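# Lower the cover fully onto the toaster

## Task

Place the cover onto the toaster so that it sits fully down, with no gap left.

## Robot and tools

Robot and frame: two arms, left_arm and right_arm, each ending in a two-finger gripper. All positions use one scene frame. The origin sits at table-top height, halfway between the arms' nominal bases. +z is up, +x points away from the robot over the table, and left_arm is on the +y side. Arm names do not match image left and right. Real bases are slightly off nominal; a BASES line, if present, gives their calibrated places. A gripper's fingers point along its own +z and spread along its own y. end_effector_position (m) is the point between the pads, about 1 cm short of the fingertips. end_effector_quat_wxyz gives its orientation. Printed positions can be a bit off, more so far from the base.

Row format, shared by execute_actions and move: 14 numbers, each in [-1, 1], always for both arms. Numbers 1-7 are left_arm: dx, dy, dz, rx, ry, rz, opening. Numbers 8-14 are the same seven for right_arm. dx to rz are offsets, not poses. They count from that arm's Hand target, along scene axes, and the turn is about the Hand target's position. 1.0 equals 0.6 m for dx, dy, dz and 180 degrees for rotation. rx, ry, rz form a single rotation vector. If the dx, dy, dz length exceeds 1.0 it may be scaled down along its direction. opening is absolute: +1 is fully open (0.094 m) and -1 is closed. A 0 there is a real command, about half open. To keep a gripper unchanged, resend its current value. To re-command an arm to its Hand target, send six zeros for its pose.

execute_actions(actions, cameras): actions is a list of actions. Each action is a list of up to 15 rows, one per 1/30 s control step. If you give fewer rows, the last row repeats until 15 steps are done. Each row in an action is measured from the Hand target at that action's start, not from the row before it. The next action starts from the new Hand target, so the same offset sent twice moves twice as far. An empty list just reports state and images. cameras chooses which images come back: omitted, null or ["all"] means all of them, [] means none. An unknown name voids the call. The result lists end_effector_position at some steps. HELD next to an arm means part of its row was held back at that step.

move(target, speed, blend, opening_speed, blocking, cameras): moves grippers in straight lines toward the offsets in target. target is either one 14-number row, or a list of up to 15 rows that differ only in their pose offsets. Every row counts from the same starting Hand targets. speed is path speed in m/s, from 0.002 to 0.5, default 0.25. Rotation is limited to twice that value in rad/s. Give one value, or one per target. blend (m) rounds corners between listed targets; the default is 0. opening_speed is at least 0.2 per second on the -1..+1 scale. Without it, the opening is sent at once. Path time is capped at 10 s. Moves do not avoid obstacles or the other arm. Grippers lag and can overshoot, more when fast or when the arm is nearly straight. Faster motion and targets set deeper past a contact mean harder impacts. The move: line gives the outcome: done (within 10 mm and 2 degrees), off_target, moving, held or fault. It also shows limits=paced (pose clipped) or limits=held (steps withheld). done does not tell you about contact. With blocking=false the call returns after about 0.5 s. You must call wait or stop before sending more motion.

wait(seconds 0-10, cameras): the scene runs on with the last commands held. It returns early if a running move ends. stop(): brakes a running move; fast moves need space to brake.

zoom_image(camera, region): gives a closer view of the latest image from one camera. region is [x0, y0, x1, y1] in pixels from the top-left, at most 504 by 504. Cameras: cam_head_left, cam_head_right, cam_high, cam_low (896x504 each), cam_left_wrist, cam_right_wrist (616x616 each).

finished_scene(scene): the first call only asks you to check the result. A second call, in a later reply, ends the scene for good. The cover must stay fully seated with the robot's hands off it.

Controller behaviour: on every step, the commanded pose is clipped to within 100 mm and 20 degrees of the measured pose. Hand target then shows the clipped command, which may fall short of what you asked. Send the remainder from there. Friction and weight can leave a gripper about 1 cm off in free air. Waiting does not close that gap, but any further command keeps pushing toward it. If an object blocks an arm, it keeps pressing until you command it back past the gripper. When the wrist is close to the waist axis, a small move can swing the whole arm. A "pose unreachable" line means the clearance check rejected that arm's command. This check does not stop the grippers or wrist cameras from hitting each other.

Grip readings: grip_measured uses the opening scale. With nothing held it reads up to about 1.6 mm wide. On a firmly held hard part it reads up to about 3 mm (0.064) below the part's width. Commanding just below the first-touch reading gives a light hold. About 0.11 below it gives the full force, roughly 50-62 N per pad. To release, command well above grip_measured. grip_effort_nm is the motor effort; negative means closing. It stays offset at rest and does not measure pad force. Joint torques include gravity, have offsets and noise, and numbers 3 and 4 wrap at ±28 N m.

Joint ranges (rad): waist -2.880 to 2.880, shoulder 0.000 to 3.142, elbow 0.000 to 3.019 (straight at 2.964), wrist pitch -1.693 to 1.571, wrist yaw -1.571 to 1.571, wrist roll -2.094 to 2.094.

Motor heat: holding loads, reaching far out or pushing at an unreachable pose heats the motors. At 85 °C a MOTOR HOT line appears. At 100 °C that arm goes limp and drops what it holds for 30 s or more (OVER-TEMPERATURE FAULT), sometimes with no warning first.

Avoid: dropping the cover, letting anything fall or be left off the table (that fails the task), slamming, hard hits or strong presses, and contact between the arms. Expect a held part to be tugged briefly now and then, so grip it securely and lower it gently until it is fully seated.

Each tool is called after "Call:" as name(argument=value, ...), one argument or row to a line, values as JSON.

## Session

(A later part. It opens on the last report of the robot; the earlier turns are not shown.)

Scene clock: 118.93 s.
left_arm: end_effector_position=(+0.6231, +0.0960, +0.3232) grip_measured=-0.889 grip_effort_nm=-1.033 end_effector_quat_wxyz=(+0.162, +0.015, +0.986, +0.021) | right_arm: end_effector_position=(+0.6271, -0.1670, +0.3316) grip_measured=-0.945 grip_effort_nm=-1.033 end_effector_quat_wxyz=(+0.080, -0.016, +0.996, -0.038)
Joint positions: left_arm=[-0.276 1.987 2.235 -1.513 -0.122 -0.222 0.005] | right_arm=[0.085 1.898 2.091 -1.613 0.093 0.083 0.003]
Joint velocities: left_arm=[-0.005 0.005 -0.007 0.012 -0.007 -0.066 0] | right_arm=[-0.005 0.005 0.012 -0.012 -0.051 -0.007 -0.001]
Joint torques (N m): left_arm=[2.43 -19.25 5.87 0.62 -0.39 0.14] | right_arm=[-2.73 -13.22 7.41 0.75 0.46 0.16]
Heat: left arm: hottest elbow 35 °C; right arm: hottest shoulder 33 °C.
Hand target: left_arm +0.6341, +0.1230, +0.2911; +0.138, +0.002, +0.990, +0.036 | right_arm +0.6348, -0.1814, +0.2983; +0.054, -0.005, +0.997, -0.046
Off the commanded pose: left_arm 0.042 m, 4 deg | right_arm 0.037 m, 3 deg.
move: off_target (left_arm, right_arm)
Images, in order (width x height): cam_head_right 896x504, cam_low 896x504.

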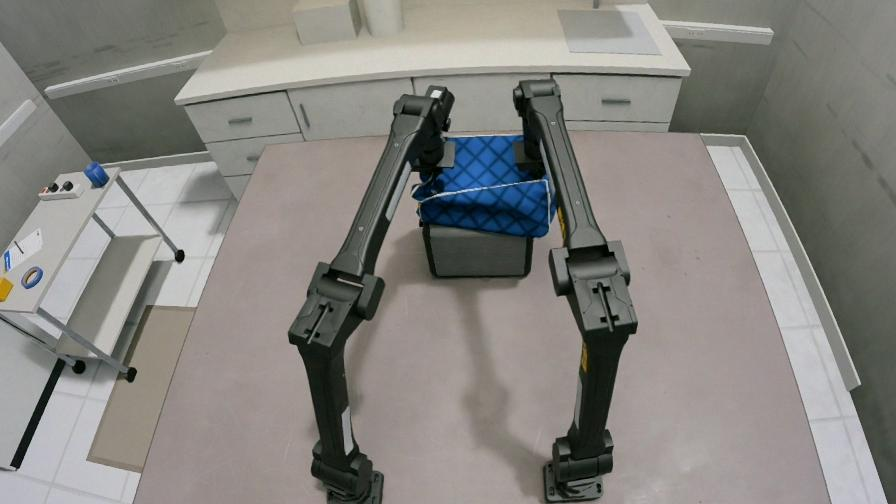

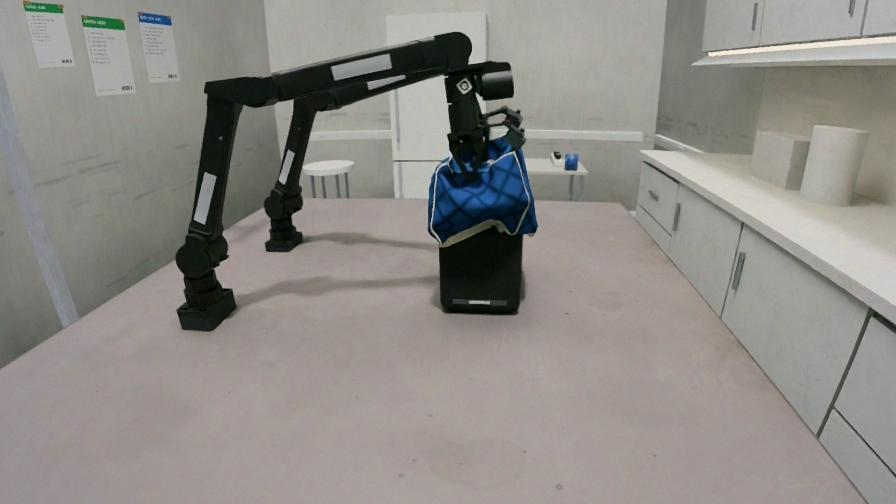

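Call:
move(
  target=[-0.045,0.0,0.17,0.17,0,0,-1,-0.045,0.0,0.17,-0.17,0,0,-1],
  speed=0.12,
  cameras=["cam_low","cam_head_right","cam_high"],
)

Call:
zoom_image(
  camera="cam_low",
  region=[340, 50, 640, 350],
)

Call:
zoom_image(
  camera="cam_head_right",
  region=[340, 80, 640, 300],
)

Scene clock: 126.70 s.
left_arm: end_effector_position=(+0.6072, +0.0995, +0.3515) grip_measured=-0.889 grip_effort_nm=-1.018 end_effector_quat_wxyz=(+0.167, +0.048, +0.963, +0.205) | right_arm: end_effector_position=(+0.6168, -0.1682, +0.3492) grip_measured=-0.945 grip_effort_nm=-1.043 end_effector_quat_wxyz=(+0.088, -0.040, +0.970, -0.223)
Joint positions: left_arm=[-0.37 2.027 2.34 -1.673 -0.497 -0.211 0.005] | right_arm=[0.188 1.896 2.091 -1.666 0.474 0.118 0.003]
Joint velocities: left_arm=[0.005 -0.005 0.007 -0.002 -0.066 -0.037 0] | right_arm=[-0.024 -0.015 -0.017 0.012 0.037 -0.095 0.001]
Joint torques (N m): left_arm=[2.14 -23.53 9.16 -0.16 -1.76 0.15] | right_arm=[-1.96 -17.61 10.76 -0.05 1.46 0.21]
Heat: left arm: hottest elbow 35 °C; right arm: hottest shoulder 33 °C.
Hand target: left_arm +0.6109, +0.1218, +0.3674; +0.175, +0.038, +0.958, +0.224 (last step not sent: back at the drive's target) | right_arm +0.6135, -0.1810, +0.3736; +0.105, -0.027, +0.966, -0.233 (last step not sent: back at the drive's target)
Off the commanded pose: left_arm 0.048 m, 11 deg | right_arm 0.054 m, 11 deg.
move: held (left_arm, right_arm; a check stopped the path); limits=held
pose unreachable (left arm): on one or more control steps of this call, first in action 0 (counted from 0), this arm could not follow its commanded pose, so it was not sent that pose on those steps. On the call's last step it was still not sent that pose. It may still have moved: this result reports where it is.
cause: moving toward the commanded pose would bring a part of the arm too close to another arm (this arm's wrist (the part past joint 4) and the right arm's wrist (the part past joint 4), along the way the arms are being sent, or toward where that arm still pushes).
pose unreachable (right arm): on one or more control steps of this call, first in action 0 (counted from 0), this arm could not follow its commanded pose, so it was not sent that pose on those steps. On the call's last step it was still not sent that pose. It may still have moved: this result reports where it is.
cause: moving toward the commanded pose would bring a part of the arm too close to another arm (this arm's wrist (the part past joint 4) and the left arm's wrist (the part past joint 4), along the way the arms are being sent, or toward where that arm still pushes).
Images, in order (width x height): cam_head_right 896x504, cam_high 896x504, cam_low 896x504.

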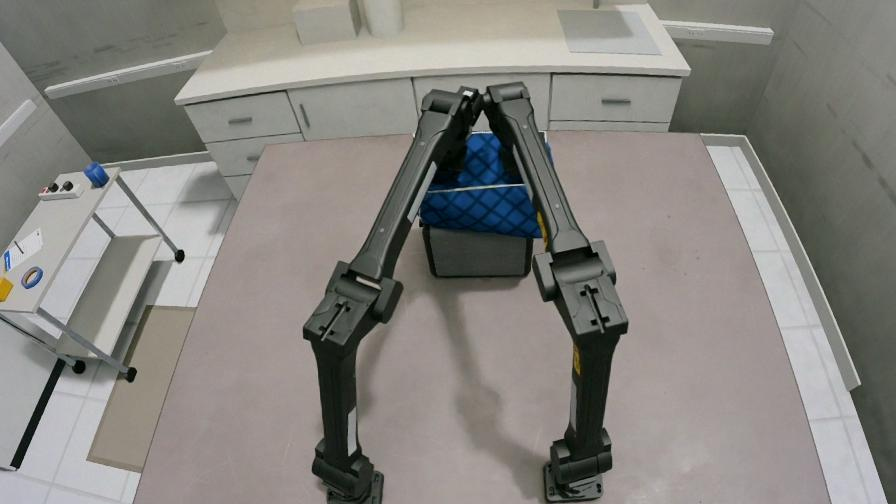

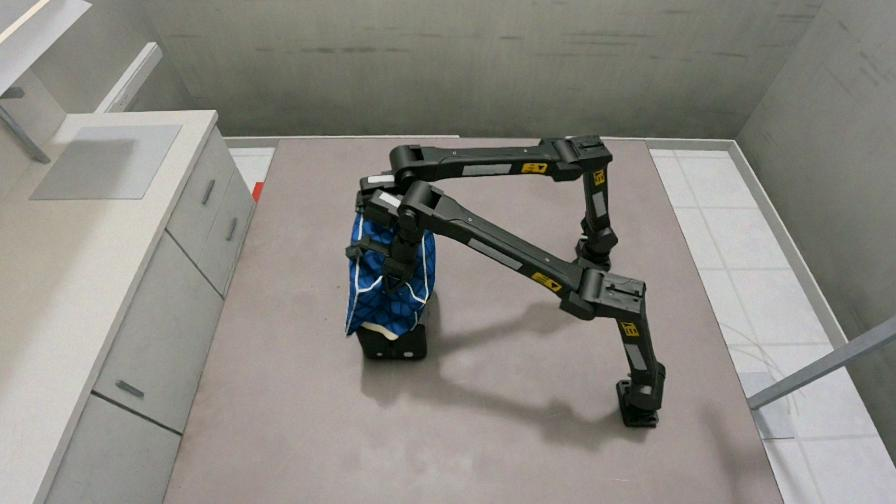

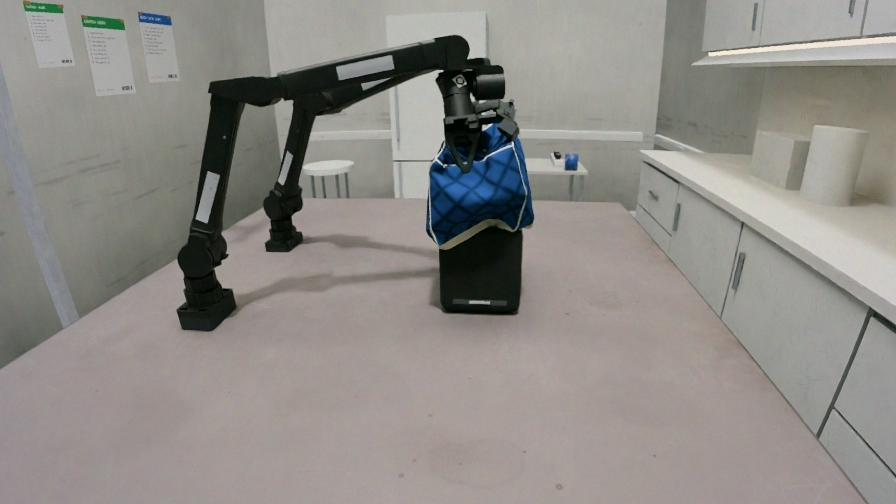

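Scaled by 1.680.

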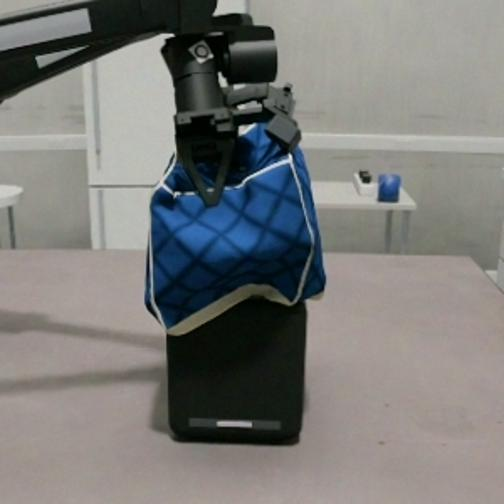

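Scaled by 1.680.

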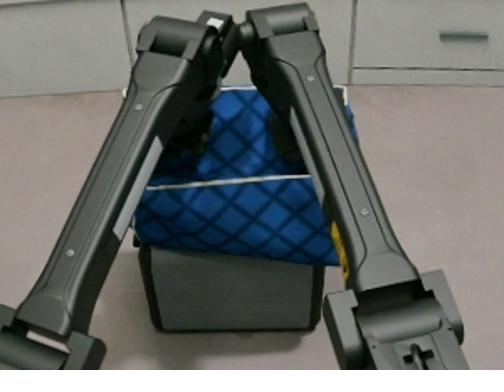

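Call:
move(
  target=[0,0.0,0.0,0,0,0,-1,0,0,0.0,0.12,0,0,-1],
  speed=0.15,
  cameras=[],
)

Call:
move(
  target=[-0.02,0.06,0.09,0,0,0,-1,-0.02,0.0,0.05,0,0,0,-1],
  speed=0.12,
  cameras=["cam_low","cam_head_right"],
)

Call:
zoom_image(
  camera="cam_low",
  region=[340, 50, 640, 350],
)

Call:
zoom_image(
  camera="cam_head_right",
  region=[340, 80, 640, 300],
)

Scene clock: 134.43 s.
left_arm: end_effector_position=(+0.6075, +0.1021, +0.3528) grip_measured=-0.889 grip_effort_nm=-1.033 end_effector_quat_wxyz=(+0.168, +0.049, +0.961, +0.214) | right_arm: end_effector_position=(+0.6135, -0.1639, +0.3566) grip_measured=-0.945 grip_effort_nm=-1.038 end_effector_quat_wxyz=(+0.092, -0.013, +0.995, -0.047)
Joint positions: left_arm=[-0.37 2.027 2.34 -1.675 -0.514 -0.209 0.005] | right_arm=[0.1 1.855 2.091 -1.635 0.117 0.101 0.003]
Joint velocities: left_arm=[-0.005 -0.005 0.002 -0.012 -0.007 -0.022 -0.001] | right_arm=[0.005 -0.015 -0.007 -0.012 -0.007 -0.022 0]
Joint torques (N m): left_arm=[1.67 -23.53 8.72 -0.02 -1.12 0.11] | right_arm=[-3.14 -16.73 10.33 0.49 0.31 -0.06]
Heat: left arm: hottest shoulder 35 °C; right arm: hottest shoulder 33 °C.
Hand target: left_arm +0.6109, +0.1218, +0.3674; +0.175, +0.038, +0.958, +0.224 | right_arm +0.6138, -0.1812, +0.3741; +0.108, -0.007, +0.993, -0.050
Off the commanded pose: left_arm 0.025 m, 2 deg | right_arm 0.024 m, 2 deg.
held back during your reply time or a wait (left arm), on 90 control steps: a part of the arm was too close to another arm, or the arm's last command would have brought one too close.
held back during your reply time or a wait (right arm), on 90 control steps: a part of the arm was too close to another arm, or the arm's last command would have brought one too close.
move: off_target (left_arm, right_arm); limits=held
pose unreachable (left arm): on one or more control steps of this call, first in action 0 (counted from 0), this arm could not follow its commanded pose, so it was not sent that pose on those steps. It may still have moved: this result reports where it is.
cause: moving toward the commanded pose would bring a part of the arm too close to another arm (this arm's wrist (the part past joint 4) and the right arm's wrist (the part past joint 4)).
No camera images: "cameras" was empty.

Scene clock: 135.67 s.
left_arm: end_effector_position=(+0.5959, +0.1071, +0.3869) grip_measured=-0.889 grip_effort_nm=-1.018 end_effector_quat_wxyz=(+0.184, +0.076, +0.958, +0.207) | right_arm: end_effector_position=(+0.6008, -0.1632, +0.3778) grip_measured=-0.945 grip_effort_nm=-1.033 end_effector_quat_wxyz=(+0.098, -0.013, +0.994, -0.040)
Joint positions: left_arm=[-0.366 1.971 2.34 -1.675 -0.501 -0.135 0.005] | right_arm=[0.1 1.821 2.098 -1.663 0.102 0.101 0.003]
Joint velocities: left_arm=[-0.015 -0.005 -0.017 -0.017 0.022 -0.022 -0.001] | right_arm=[-0.005 -0.015 0.027 -0.017 -0.066 0.022 -0.001]
Joint torques (N m): left_arm=[4.72 -24.76 9.31 -0.08 -1.27 0.15] | right_arm=[-2.9 -15.85 12.96 -0.08 0.87 -0.07]
Heat: left arm: hottest shoulder 35 °C; right arm: hottest shoulder 33 °C.
Hand target: left_arm +0.5993, +0.1569, +0.4218; +0.176, +0.039, +0.958, +0.224 | right_arm +0.6022, -0.1812, +0.4044; +0.108, -0.007, +0.993, -0.049
Off the commanded pose: left_arm 0.061 m, 5 deg | right_arm 0.032 m, 2 deg.
joint sent to its limit (left arm) — joint 4 (wrist pitch), lower limit. The joint targets are off in position and orientation.
joint sent to its limit (right arm) — joint 4 (wrist pitch), lower limit. The joint targets still meet the commanded pose.
move: off_target (left_arm, right_arm)
Images, in order (width x height): cam_head_right 896x504, cam_low 896x504.

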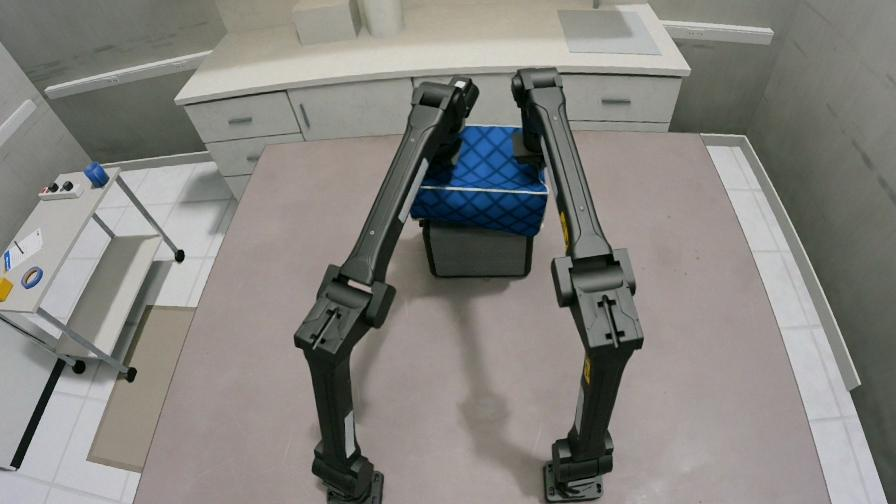

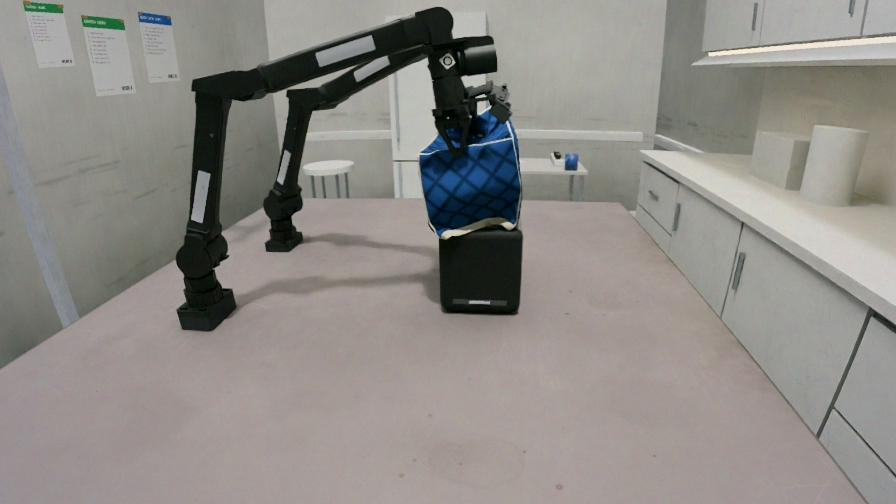

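Scaled by 1.680.

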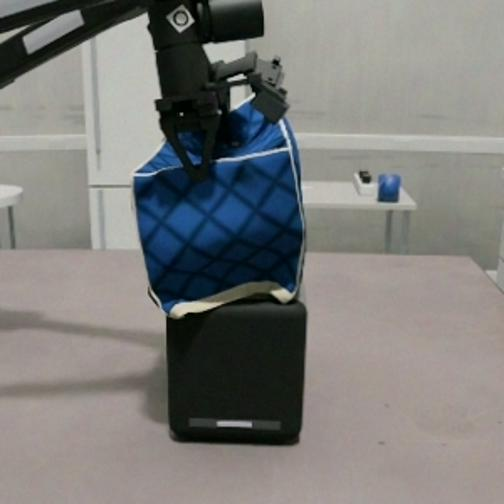

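Scaled by 1.680.

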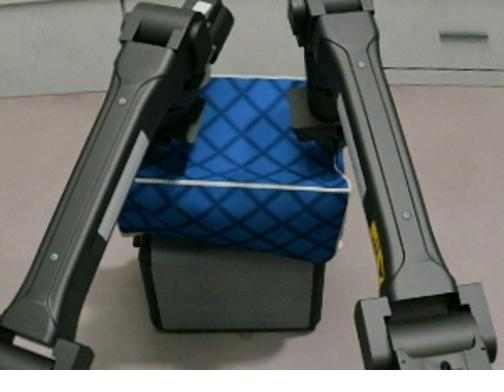

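Call:
move(
  target=[
    [0.02,0.0,-0.08,0,0,0,-1,0.02,0,-0.02,0,0,0,-1],
    [0.06,0.0,-0.16,0,0,0,-1,0.05,0,-0.11,0,0,0,-1],
  ],
  speed=0.08,
  cameras=["cam_low","cam_head_right","cam_high"],
)

Call:
zoom_image(
  camera="cam_low",
  region=[340, 50, 640, 350],
)

Call:
zoom_image(
  camera="cam_head_right",
  region=[340, 80, 640, 300],
)

Scene clock: 142.83 s.
left_arm: end_effector_position=(+0.6185, +0.1123, +0.3512) grip_measured=-0.889 grip_effort_nm=-1.023 end_effector_quat_wxyz=(+0.200, +0.062, +0.957, +0.202) | right_arm: end_effector_position=(+0.6235, -0.1583, +0.3633) grip_measured=-0.945 grip_effort_nm=-1.043 end_effector_quat_wxyz=(+0.129, -0.014, +0.991, -0.032)
Joint positions: left_arm=[-0.346 1.971 2.235 -1.53 -0.499 -0.135 0.005] | right_arm=[0.1 1.83 2.063 -1.553 0.094 0.097 0.003]
Joint velocities: left_arm=[-0.015 -0.005 0.002 0.002 -0.022 -0.066 0.001] | right_arm=[0.005 -0.005 0.002 0.002 0.007 0.051 0]
Joint torques (N m): left_arm=[4.84 -19.66 6.2 0.59 -1.01 0.12] | right_arm=[-3.25 -13.04 7.99 0.59 1.08 -0.06]
Heat: left arm: hottest shoulder 36 °C; right arm: hottest shoulder 34 °C.
Hand target: left_arm +0.6351, +0.1583, +0.3258; +0.176, +0.038, +0.958, +0.224 | right_arm +0.6312, -0.1810, +0.3377; +0.108, -0.007, +0.993, -0.050
Off the commanded pose: left_arm 0.054 m, 5 deg | right_arm 0.035 m, 3 deg.
move: off_target (left_arm, right_arm)
Images, in order (width x height): cam_head_right 896x504, cam_high 896x504, cam_low 896x504.

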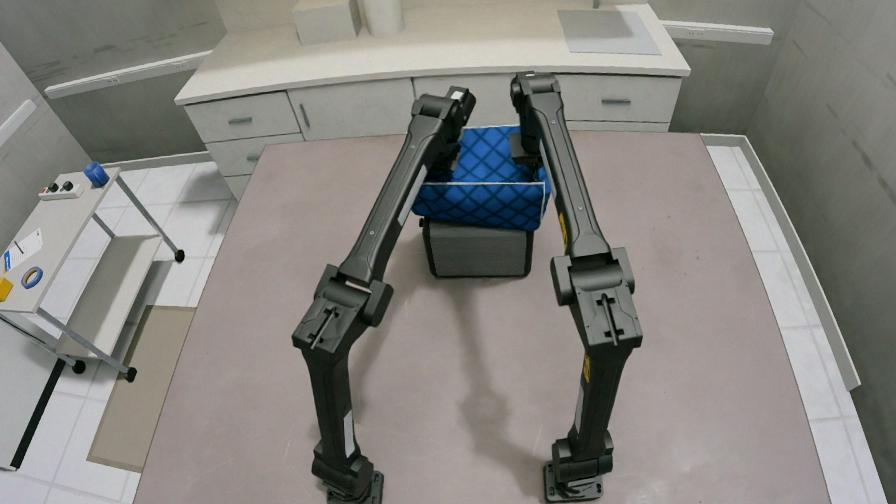

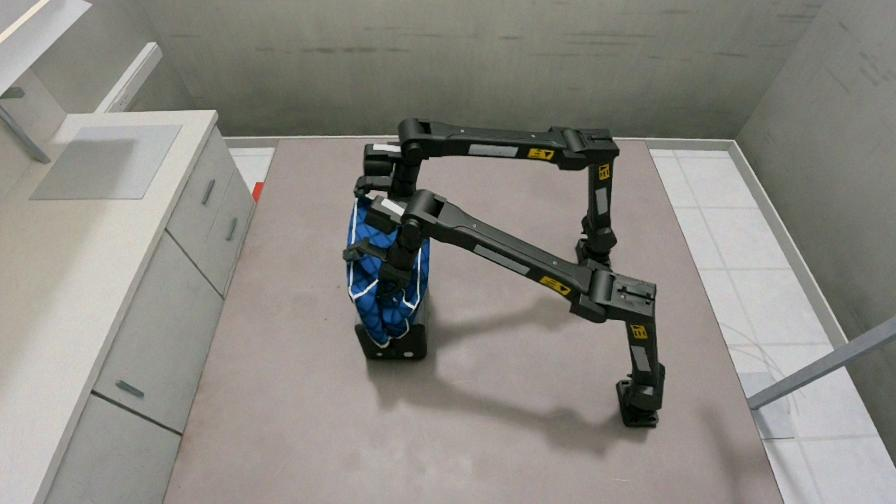

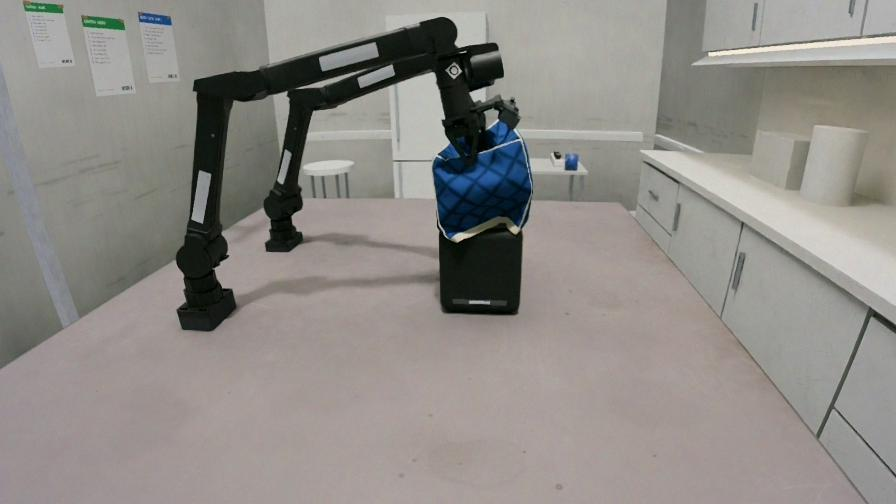

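Scaled by 1.680.

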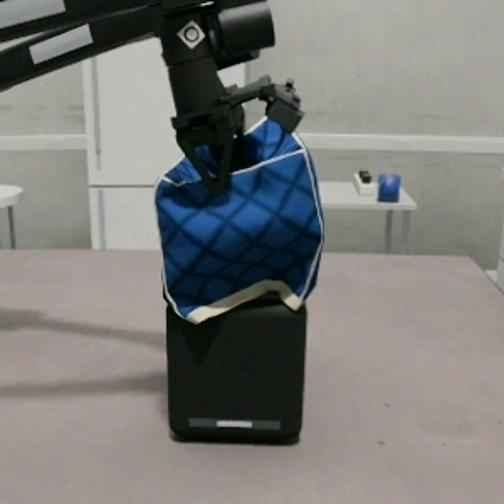

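Scaled by 1.680.

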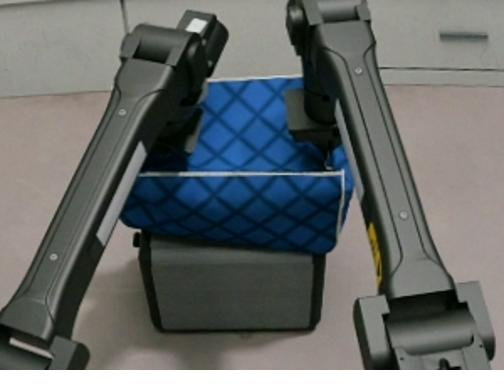

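Call:
move(
  target=[
    [-0.03,0.0,0.16,0,0,0,-1,-0.03,0.01,0.14,0,0,0,-1],
    [-0.04,0.05,0.16,0,0,0,-1,-0.04,0.09,0.14,0,0,0,-1],
  ],
  speed=0.1,
  cameras=["cam_low","cam_head_right","cam_high"],
)

Call:
zoom_image(
  camera="cam_low",
  region=[340, 50, 640, 350],
)

Call:
zoom_image(
  camera="cam_head_right",
  region=[340, 80, 640, 300],
)

Call:
zoom_image(
  camera="cam_high",
  region=[300, 150, 500, 390],
)

Scene clock: 151.27 s.
left_arm: end_effector_position=(+0.6132, +0.1537, +0.3966) grip_measured=-0.889 grip_effort_nm=-1.028 end_effector_quat_wxyz=(+0.183, +0.066, +0.958, +0.212) | right_arm: end_effector_position=(+0.6037, -0.1134, +0.3955) grip_measured=-0.945 grip_effort_nm=-1.043 end_effector_quat_wxyz=(+0.124, -0.024, +0.991, -0.034)
Joint positions: left_arm=[-0.287 1.992 2.397 -1.68 -0.491 -0.07 0.005] | right_arm=[0.184 1.834 2.159 -1.664 0.114 0.159 0.003]
Joint velocities: left_arm=[0.024 0.005 0.007 -0.017 -0.051 -0.007 0] | right_arm=[-0.015 -0.015 0.002 -0.007 -0.081 -0.037 0]
Joint torques (N m): left_arm=[2.96 -24.12 8.44 0.05 -1.06 0.05] | right_arm=[-2.43 -15.74 13.75 0.03 1 0.22]
Heat: left arm: hottest shoulder 36 °C; right arm: hottest shoulder 34 °C.
Hand target: left_arm +0.6117, +0.1868, +0.4224; +0.176, +0.039, +0.958, +0.224 | right_arm +0.6082, -0.1271, +0.4222; +0.107, -0.007, +0.993, -0.048
Off the commanded pose: left_arm 0.043 m, 4 deg | right_arm 0.030 m, 3 deg.
joint sent to its limit (left arm) — joint 4 (wrist pitch), lower limit. The joint targets still meet the commanded pose.
joint sent to its limit (right arm) — joint 4 (wrist pitch), lower limit. The joint targets are off in orientation, not in position.
move: off_target (left_arm, right_arm)
Images, in order (width x height): cam_head_right 896x504, cam_high 896x504, cam_low 896x504.

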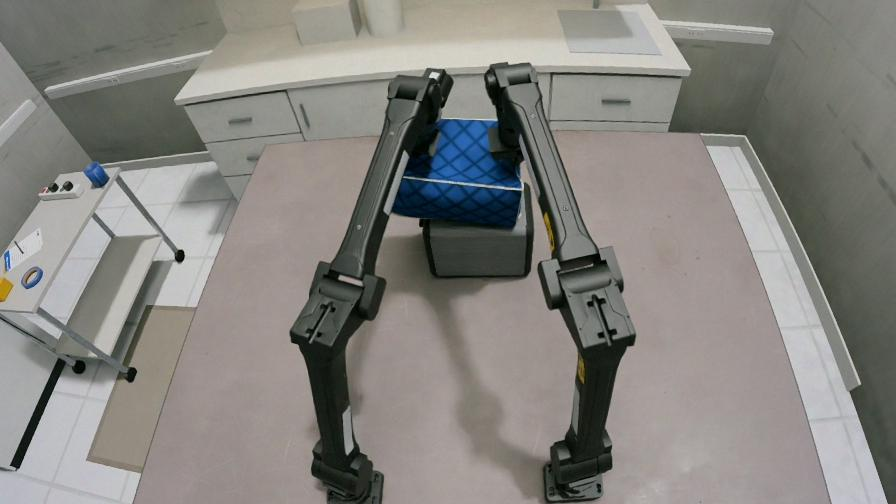

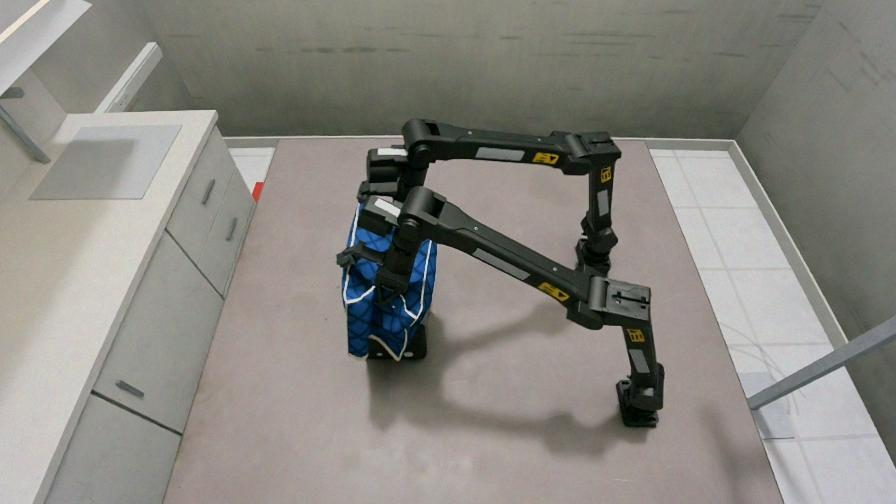

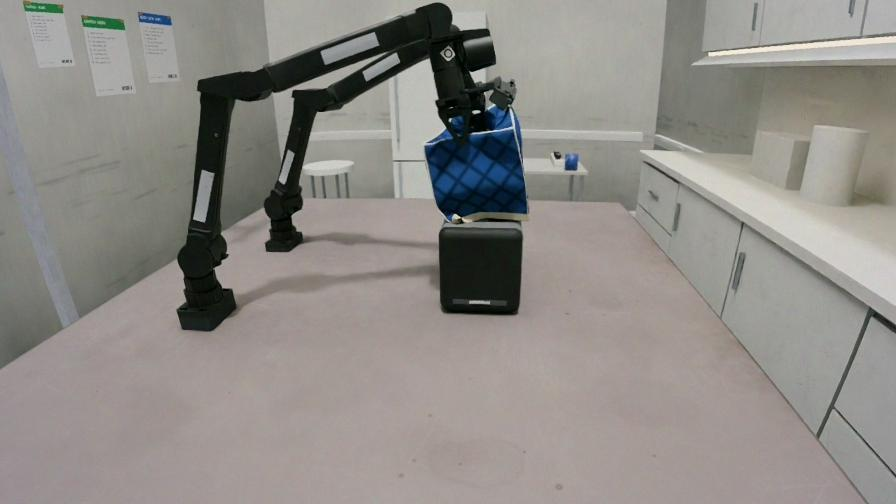

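Scaled by 1.680.

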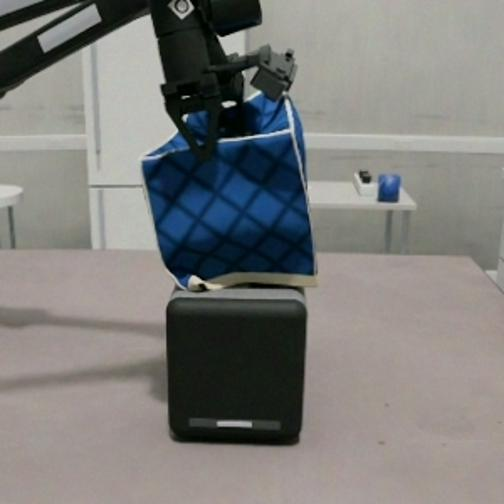

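Scaled by 1.680.

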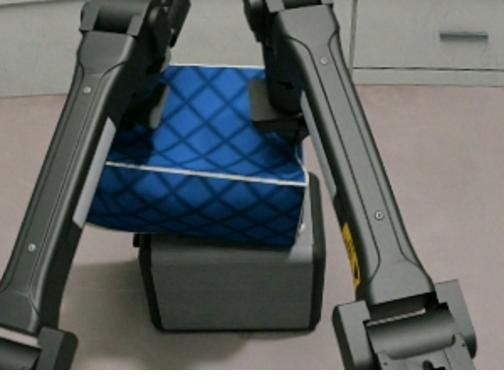

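Scaled by 2.100.

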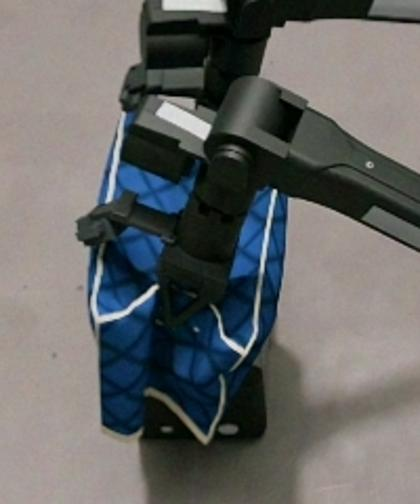

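Call:
move(
  target=[
    [0,-0.02,0.02,-0.03,0,0,-1,0,-0.04,0.03,-0.09,0,0,-1],
    [-0.02,-0.055,0.02,-0.03,0,0,-1,-0.02,-0.1,0.03,-0.09,0,0,-1],
  ],
  speed=0.1,
  cameras=["cam_low","cam_head_right","cam_high","cam_head_left"],
)

Call:
zoom_image(
  camera="cam_low",
  region=[340, 50, 640, 350],
)

Call:
zoom_image(
  camera="cam_head_right",
  region=[340, 80, 640, 300],
)

Call:
zoom_image(
  camera="cam_high",
  region=[300, 150, 500, 390],
)

Scene clock: 167.60 s.
left_arm: end_effector_position=(+0.6035, +0.1236, +0.4027) grip_measured=-0.889 grip_effort_nm=-1.023 end_effector_quat_wxyz=(+0.192, +0.064, +0.966, +0.160) | right_arm: end_effector_position=(+0.6043, -0.1461, +0.4184) grip_measured=-0.945 grip_effort_nm=-1.038 end_effector_quat_wxyz=(+0.152, -0.052, +0.973, -0.164)
Joint positions: left_arm=[-0.315 1.974 2.399 -1.68 -0.402 -0.113 0.005] | right_arm=[0.204 1.813 2.159 -1.664 0.379 0.086 0.003]
Joint velocities: left_arm=[-0.005 -0.005 -0.007 -0.022 -0.037 -0.051 0] | right_arm=[-0.015 -0.015 0.012 -0.022 -0.007 -0.037 -0.001]
Joint torques (N m): left_arm=[2.78 -24.94 8.23 0.27 -1.48 -0.08] | right_arm=[-5.36 -17.38 8.94 0.06 1.47 -0.06]
Heat: left arm: hottest elbow 35 °C; right arm: hottest shoulder 36 °C.
Hand target: left_arm +0.5993, +0.1535, +0.4342; +0.177, +0.031, +0.967, +0.178 | right_arm +0.5965, -0.1871, +0.4406; +0.106, -0.022, +0.976, -0.188
Off the commanded pose: left_arm 0.044 m, 5 deg | right_arm 0.047 m, 7 deg.
joint sent to its limit (left arm) — joint 4 (wrist pitch), lower limit. The joint targets are off in orientation, not in position.
joint sent to its limit (right arm) — joint 4 (wrist pitch), lower limit. The joint targets are off in orientation, not in position.
move: off_target (left_arm, right_arm)
Images, in order (width x height): cam_head_left 896x504, cam_head_right 896x504, cam_high 896x504, cam_low 896x504.

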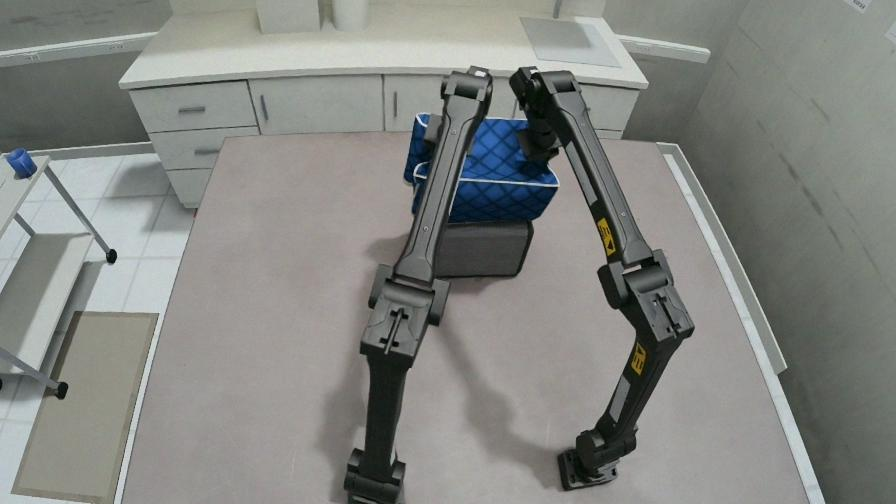

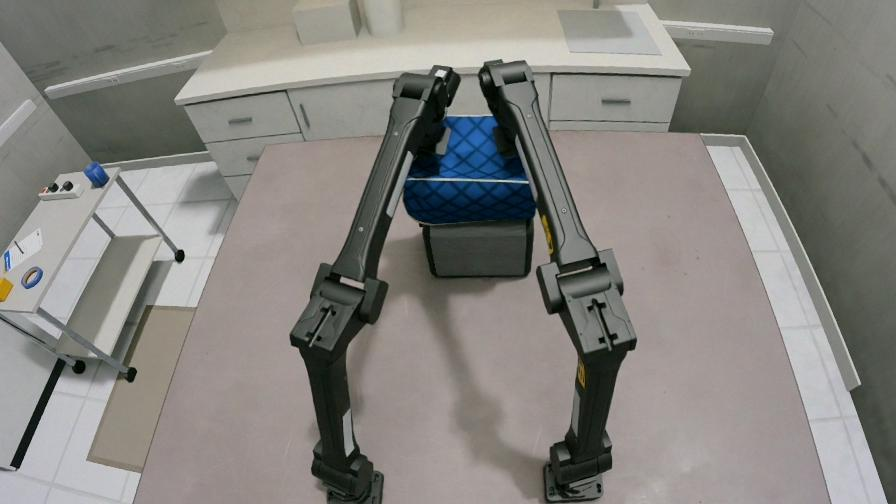

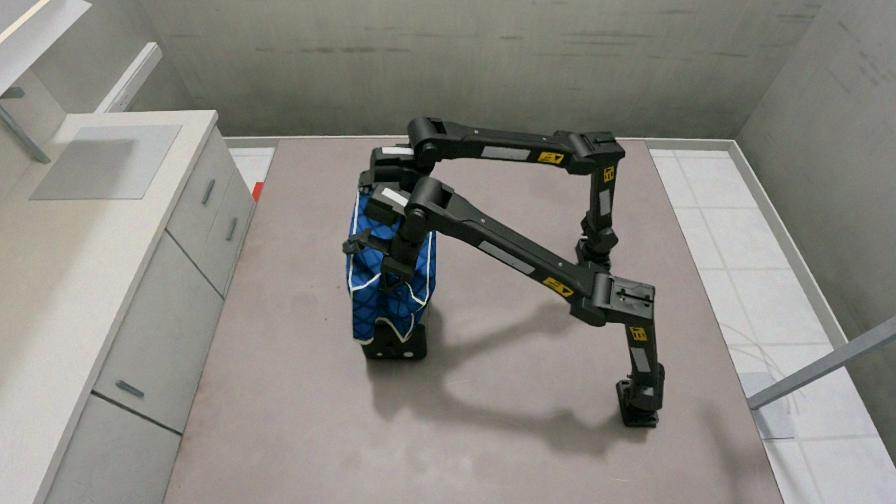

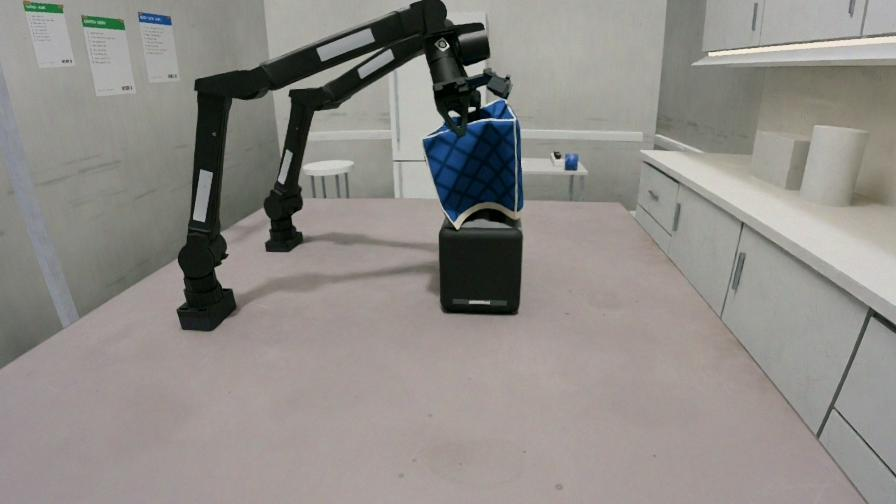

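Scaled by 1.680.

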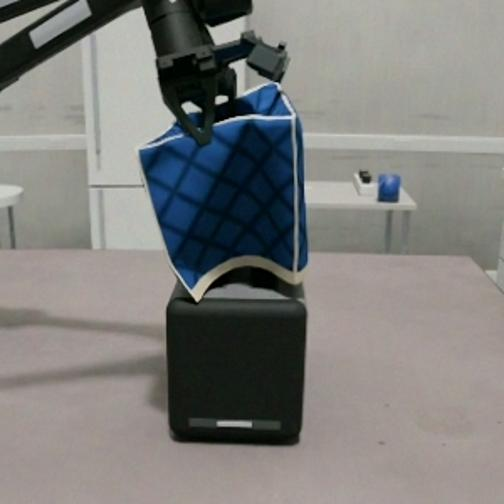

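Scaled by 1.680.

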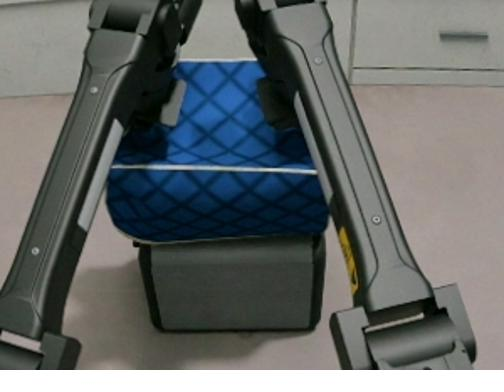

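Scaled by 2.100.

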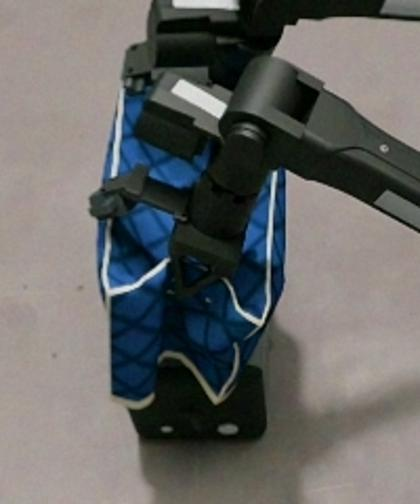

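Call:
move(
  target=[
    [-0.05,0.035,0.02,0.03,0,0,-1,-0.05,0.045,0,0.03,0,0,-1],
    [-0.05,0.045,-0.07,0.03,0,0,-1,-0.05,0.045,-0.04,0.03,0,0,-1],
  ],
  speed=0.1,
  cameras=["cam_low","cam_head_right","cam_high"],
)

Call:
zoom_image(
  camera="cam_low",
  region=[340, 50, 640, 350],
)

Call:
zoom_image(
  camera="cam_head_right",
  region=[340, 80, 640, 300],
)

Call:
zoom_image(
  camera="cam_high",
  region=[300, 150, 500, 390],
)

Scene clock: 183.67 s.
left_arm: end_effector_position=(+0.5686, +0.1419, +0.3760) grip_measured=-0.889 grip_effort_nm=-1.028 end_effector_quat_wxyz=(+0.169, +0.068, +0.962, +0.205) | right_arm: end_effector_position=(+0.5719, -0.1295, +0.4035) grip_measured=-0.945 grip_effort_nm=-1.033 end_effector_quat_wxyz=(+0.127, -0.048, +0.984, -0.119)
Joint positions: left_arm=[-0.324 1.847 2.127 -1.602 -0.481 -0.116 0.005] | right_arm=[0.219 1.745 2.044 -1.664 0.285 0.129 0.003]
Joint velocities: left_arm=[0.005 -0.005 -0.002 -0.012 0.037 -0.007 0] | right_arm=[-0.005 -0.005 0.002 -0.007 -0.051 0.007 0]
Joint torques (N m): left_arm=[3.66 -22.36 7.04 0.38 -1.66 0.01] | right_arm=[-4.07 -15.91 8.47 -0.01 1.64 0.3]
Heat: left arm: hottest elbow 36 °C; right arm: hottest shoulder 35 °C.
Hand target: left_arm +0.5691, +0.1814, +0.3919; +0.176, +0.038, +0.958, +0.224 | right_arm +0.5662, -0.1602, +0.4171; +0.107, -0.017, +0.984, -0.141
Off the commanded pose: left_arm 0.042 m, 4 deg | right_arm 0.034 m, 5 deg.
joint sent to its limit (right arm) — joint 4 (wrist pitch), lower limit. The joint targets are off in orientation, not in position.
move: off_target (left_arm, right_arm)
Images, in order (width x height): cam_head_right 896x504, cam_high 896x504, cam_low 896x504.

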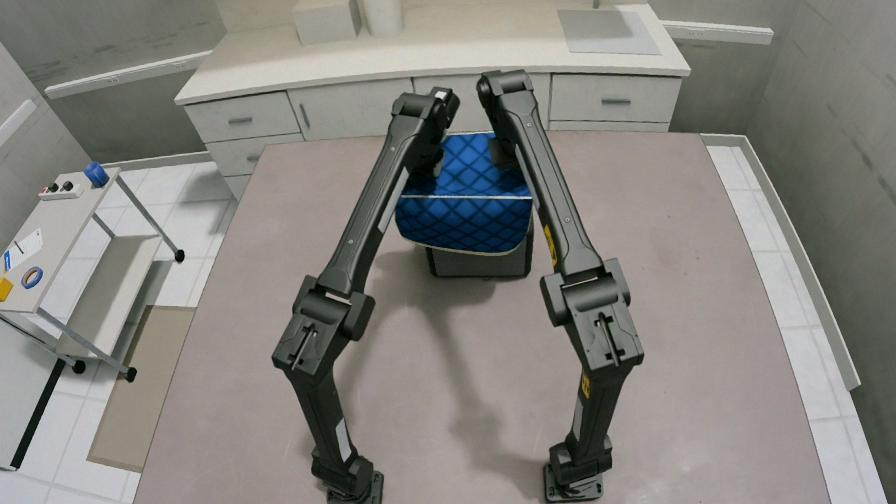

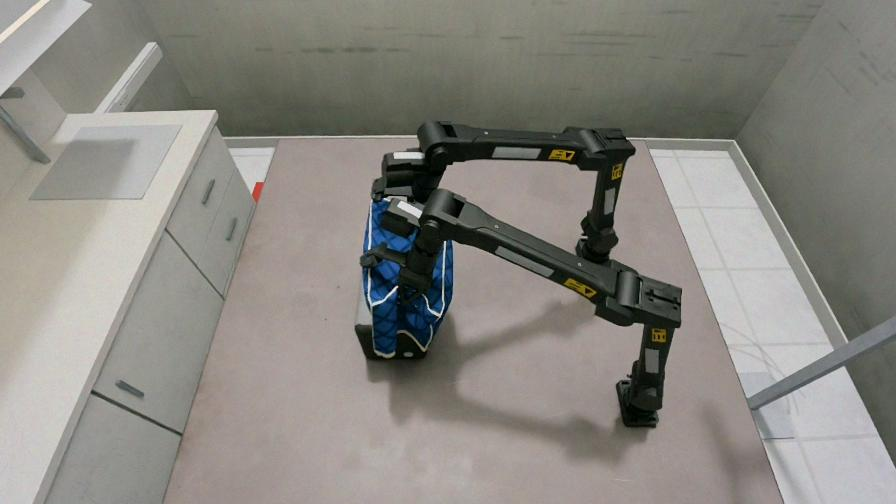

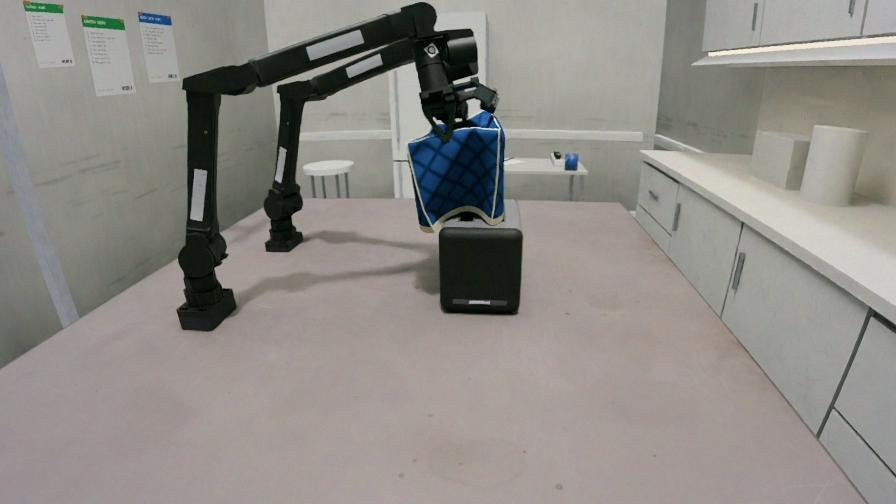

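Scaled by 1.680.

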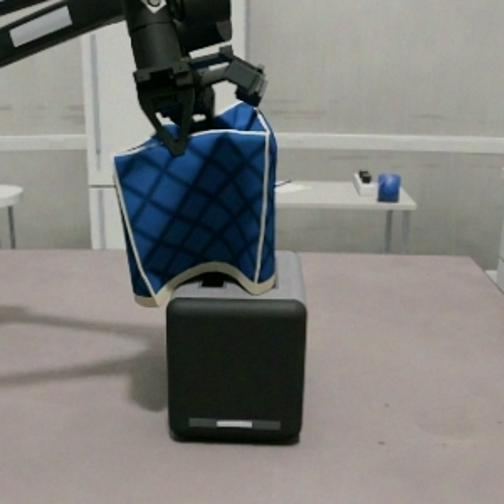

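Scaled by 1.680.

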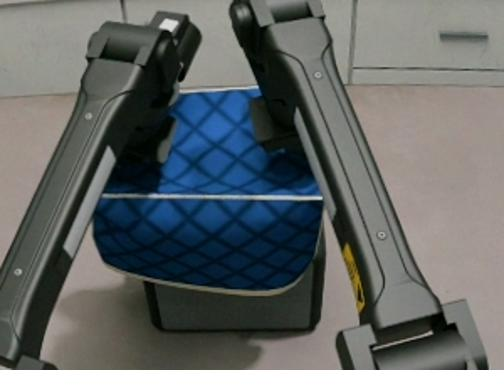

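Scaled by 2.100.

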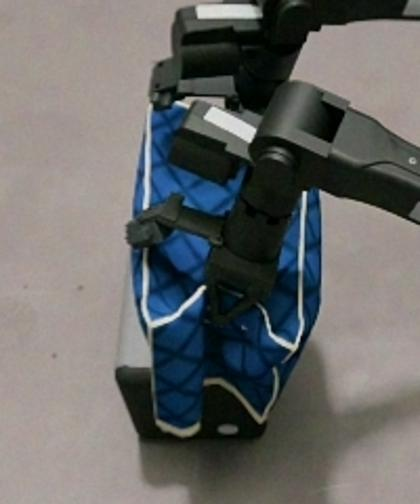

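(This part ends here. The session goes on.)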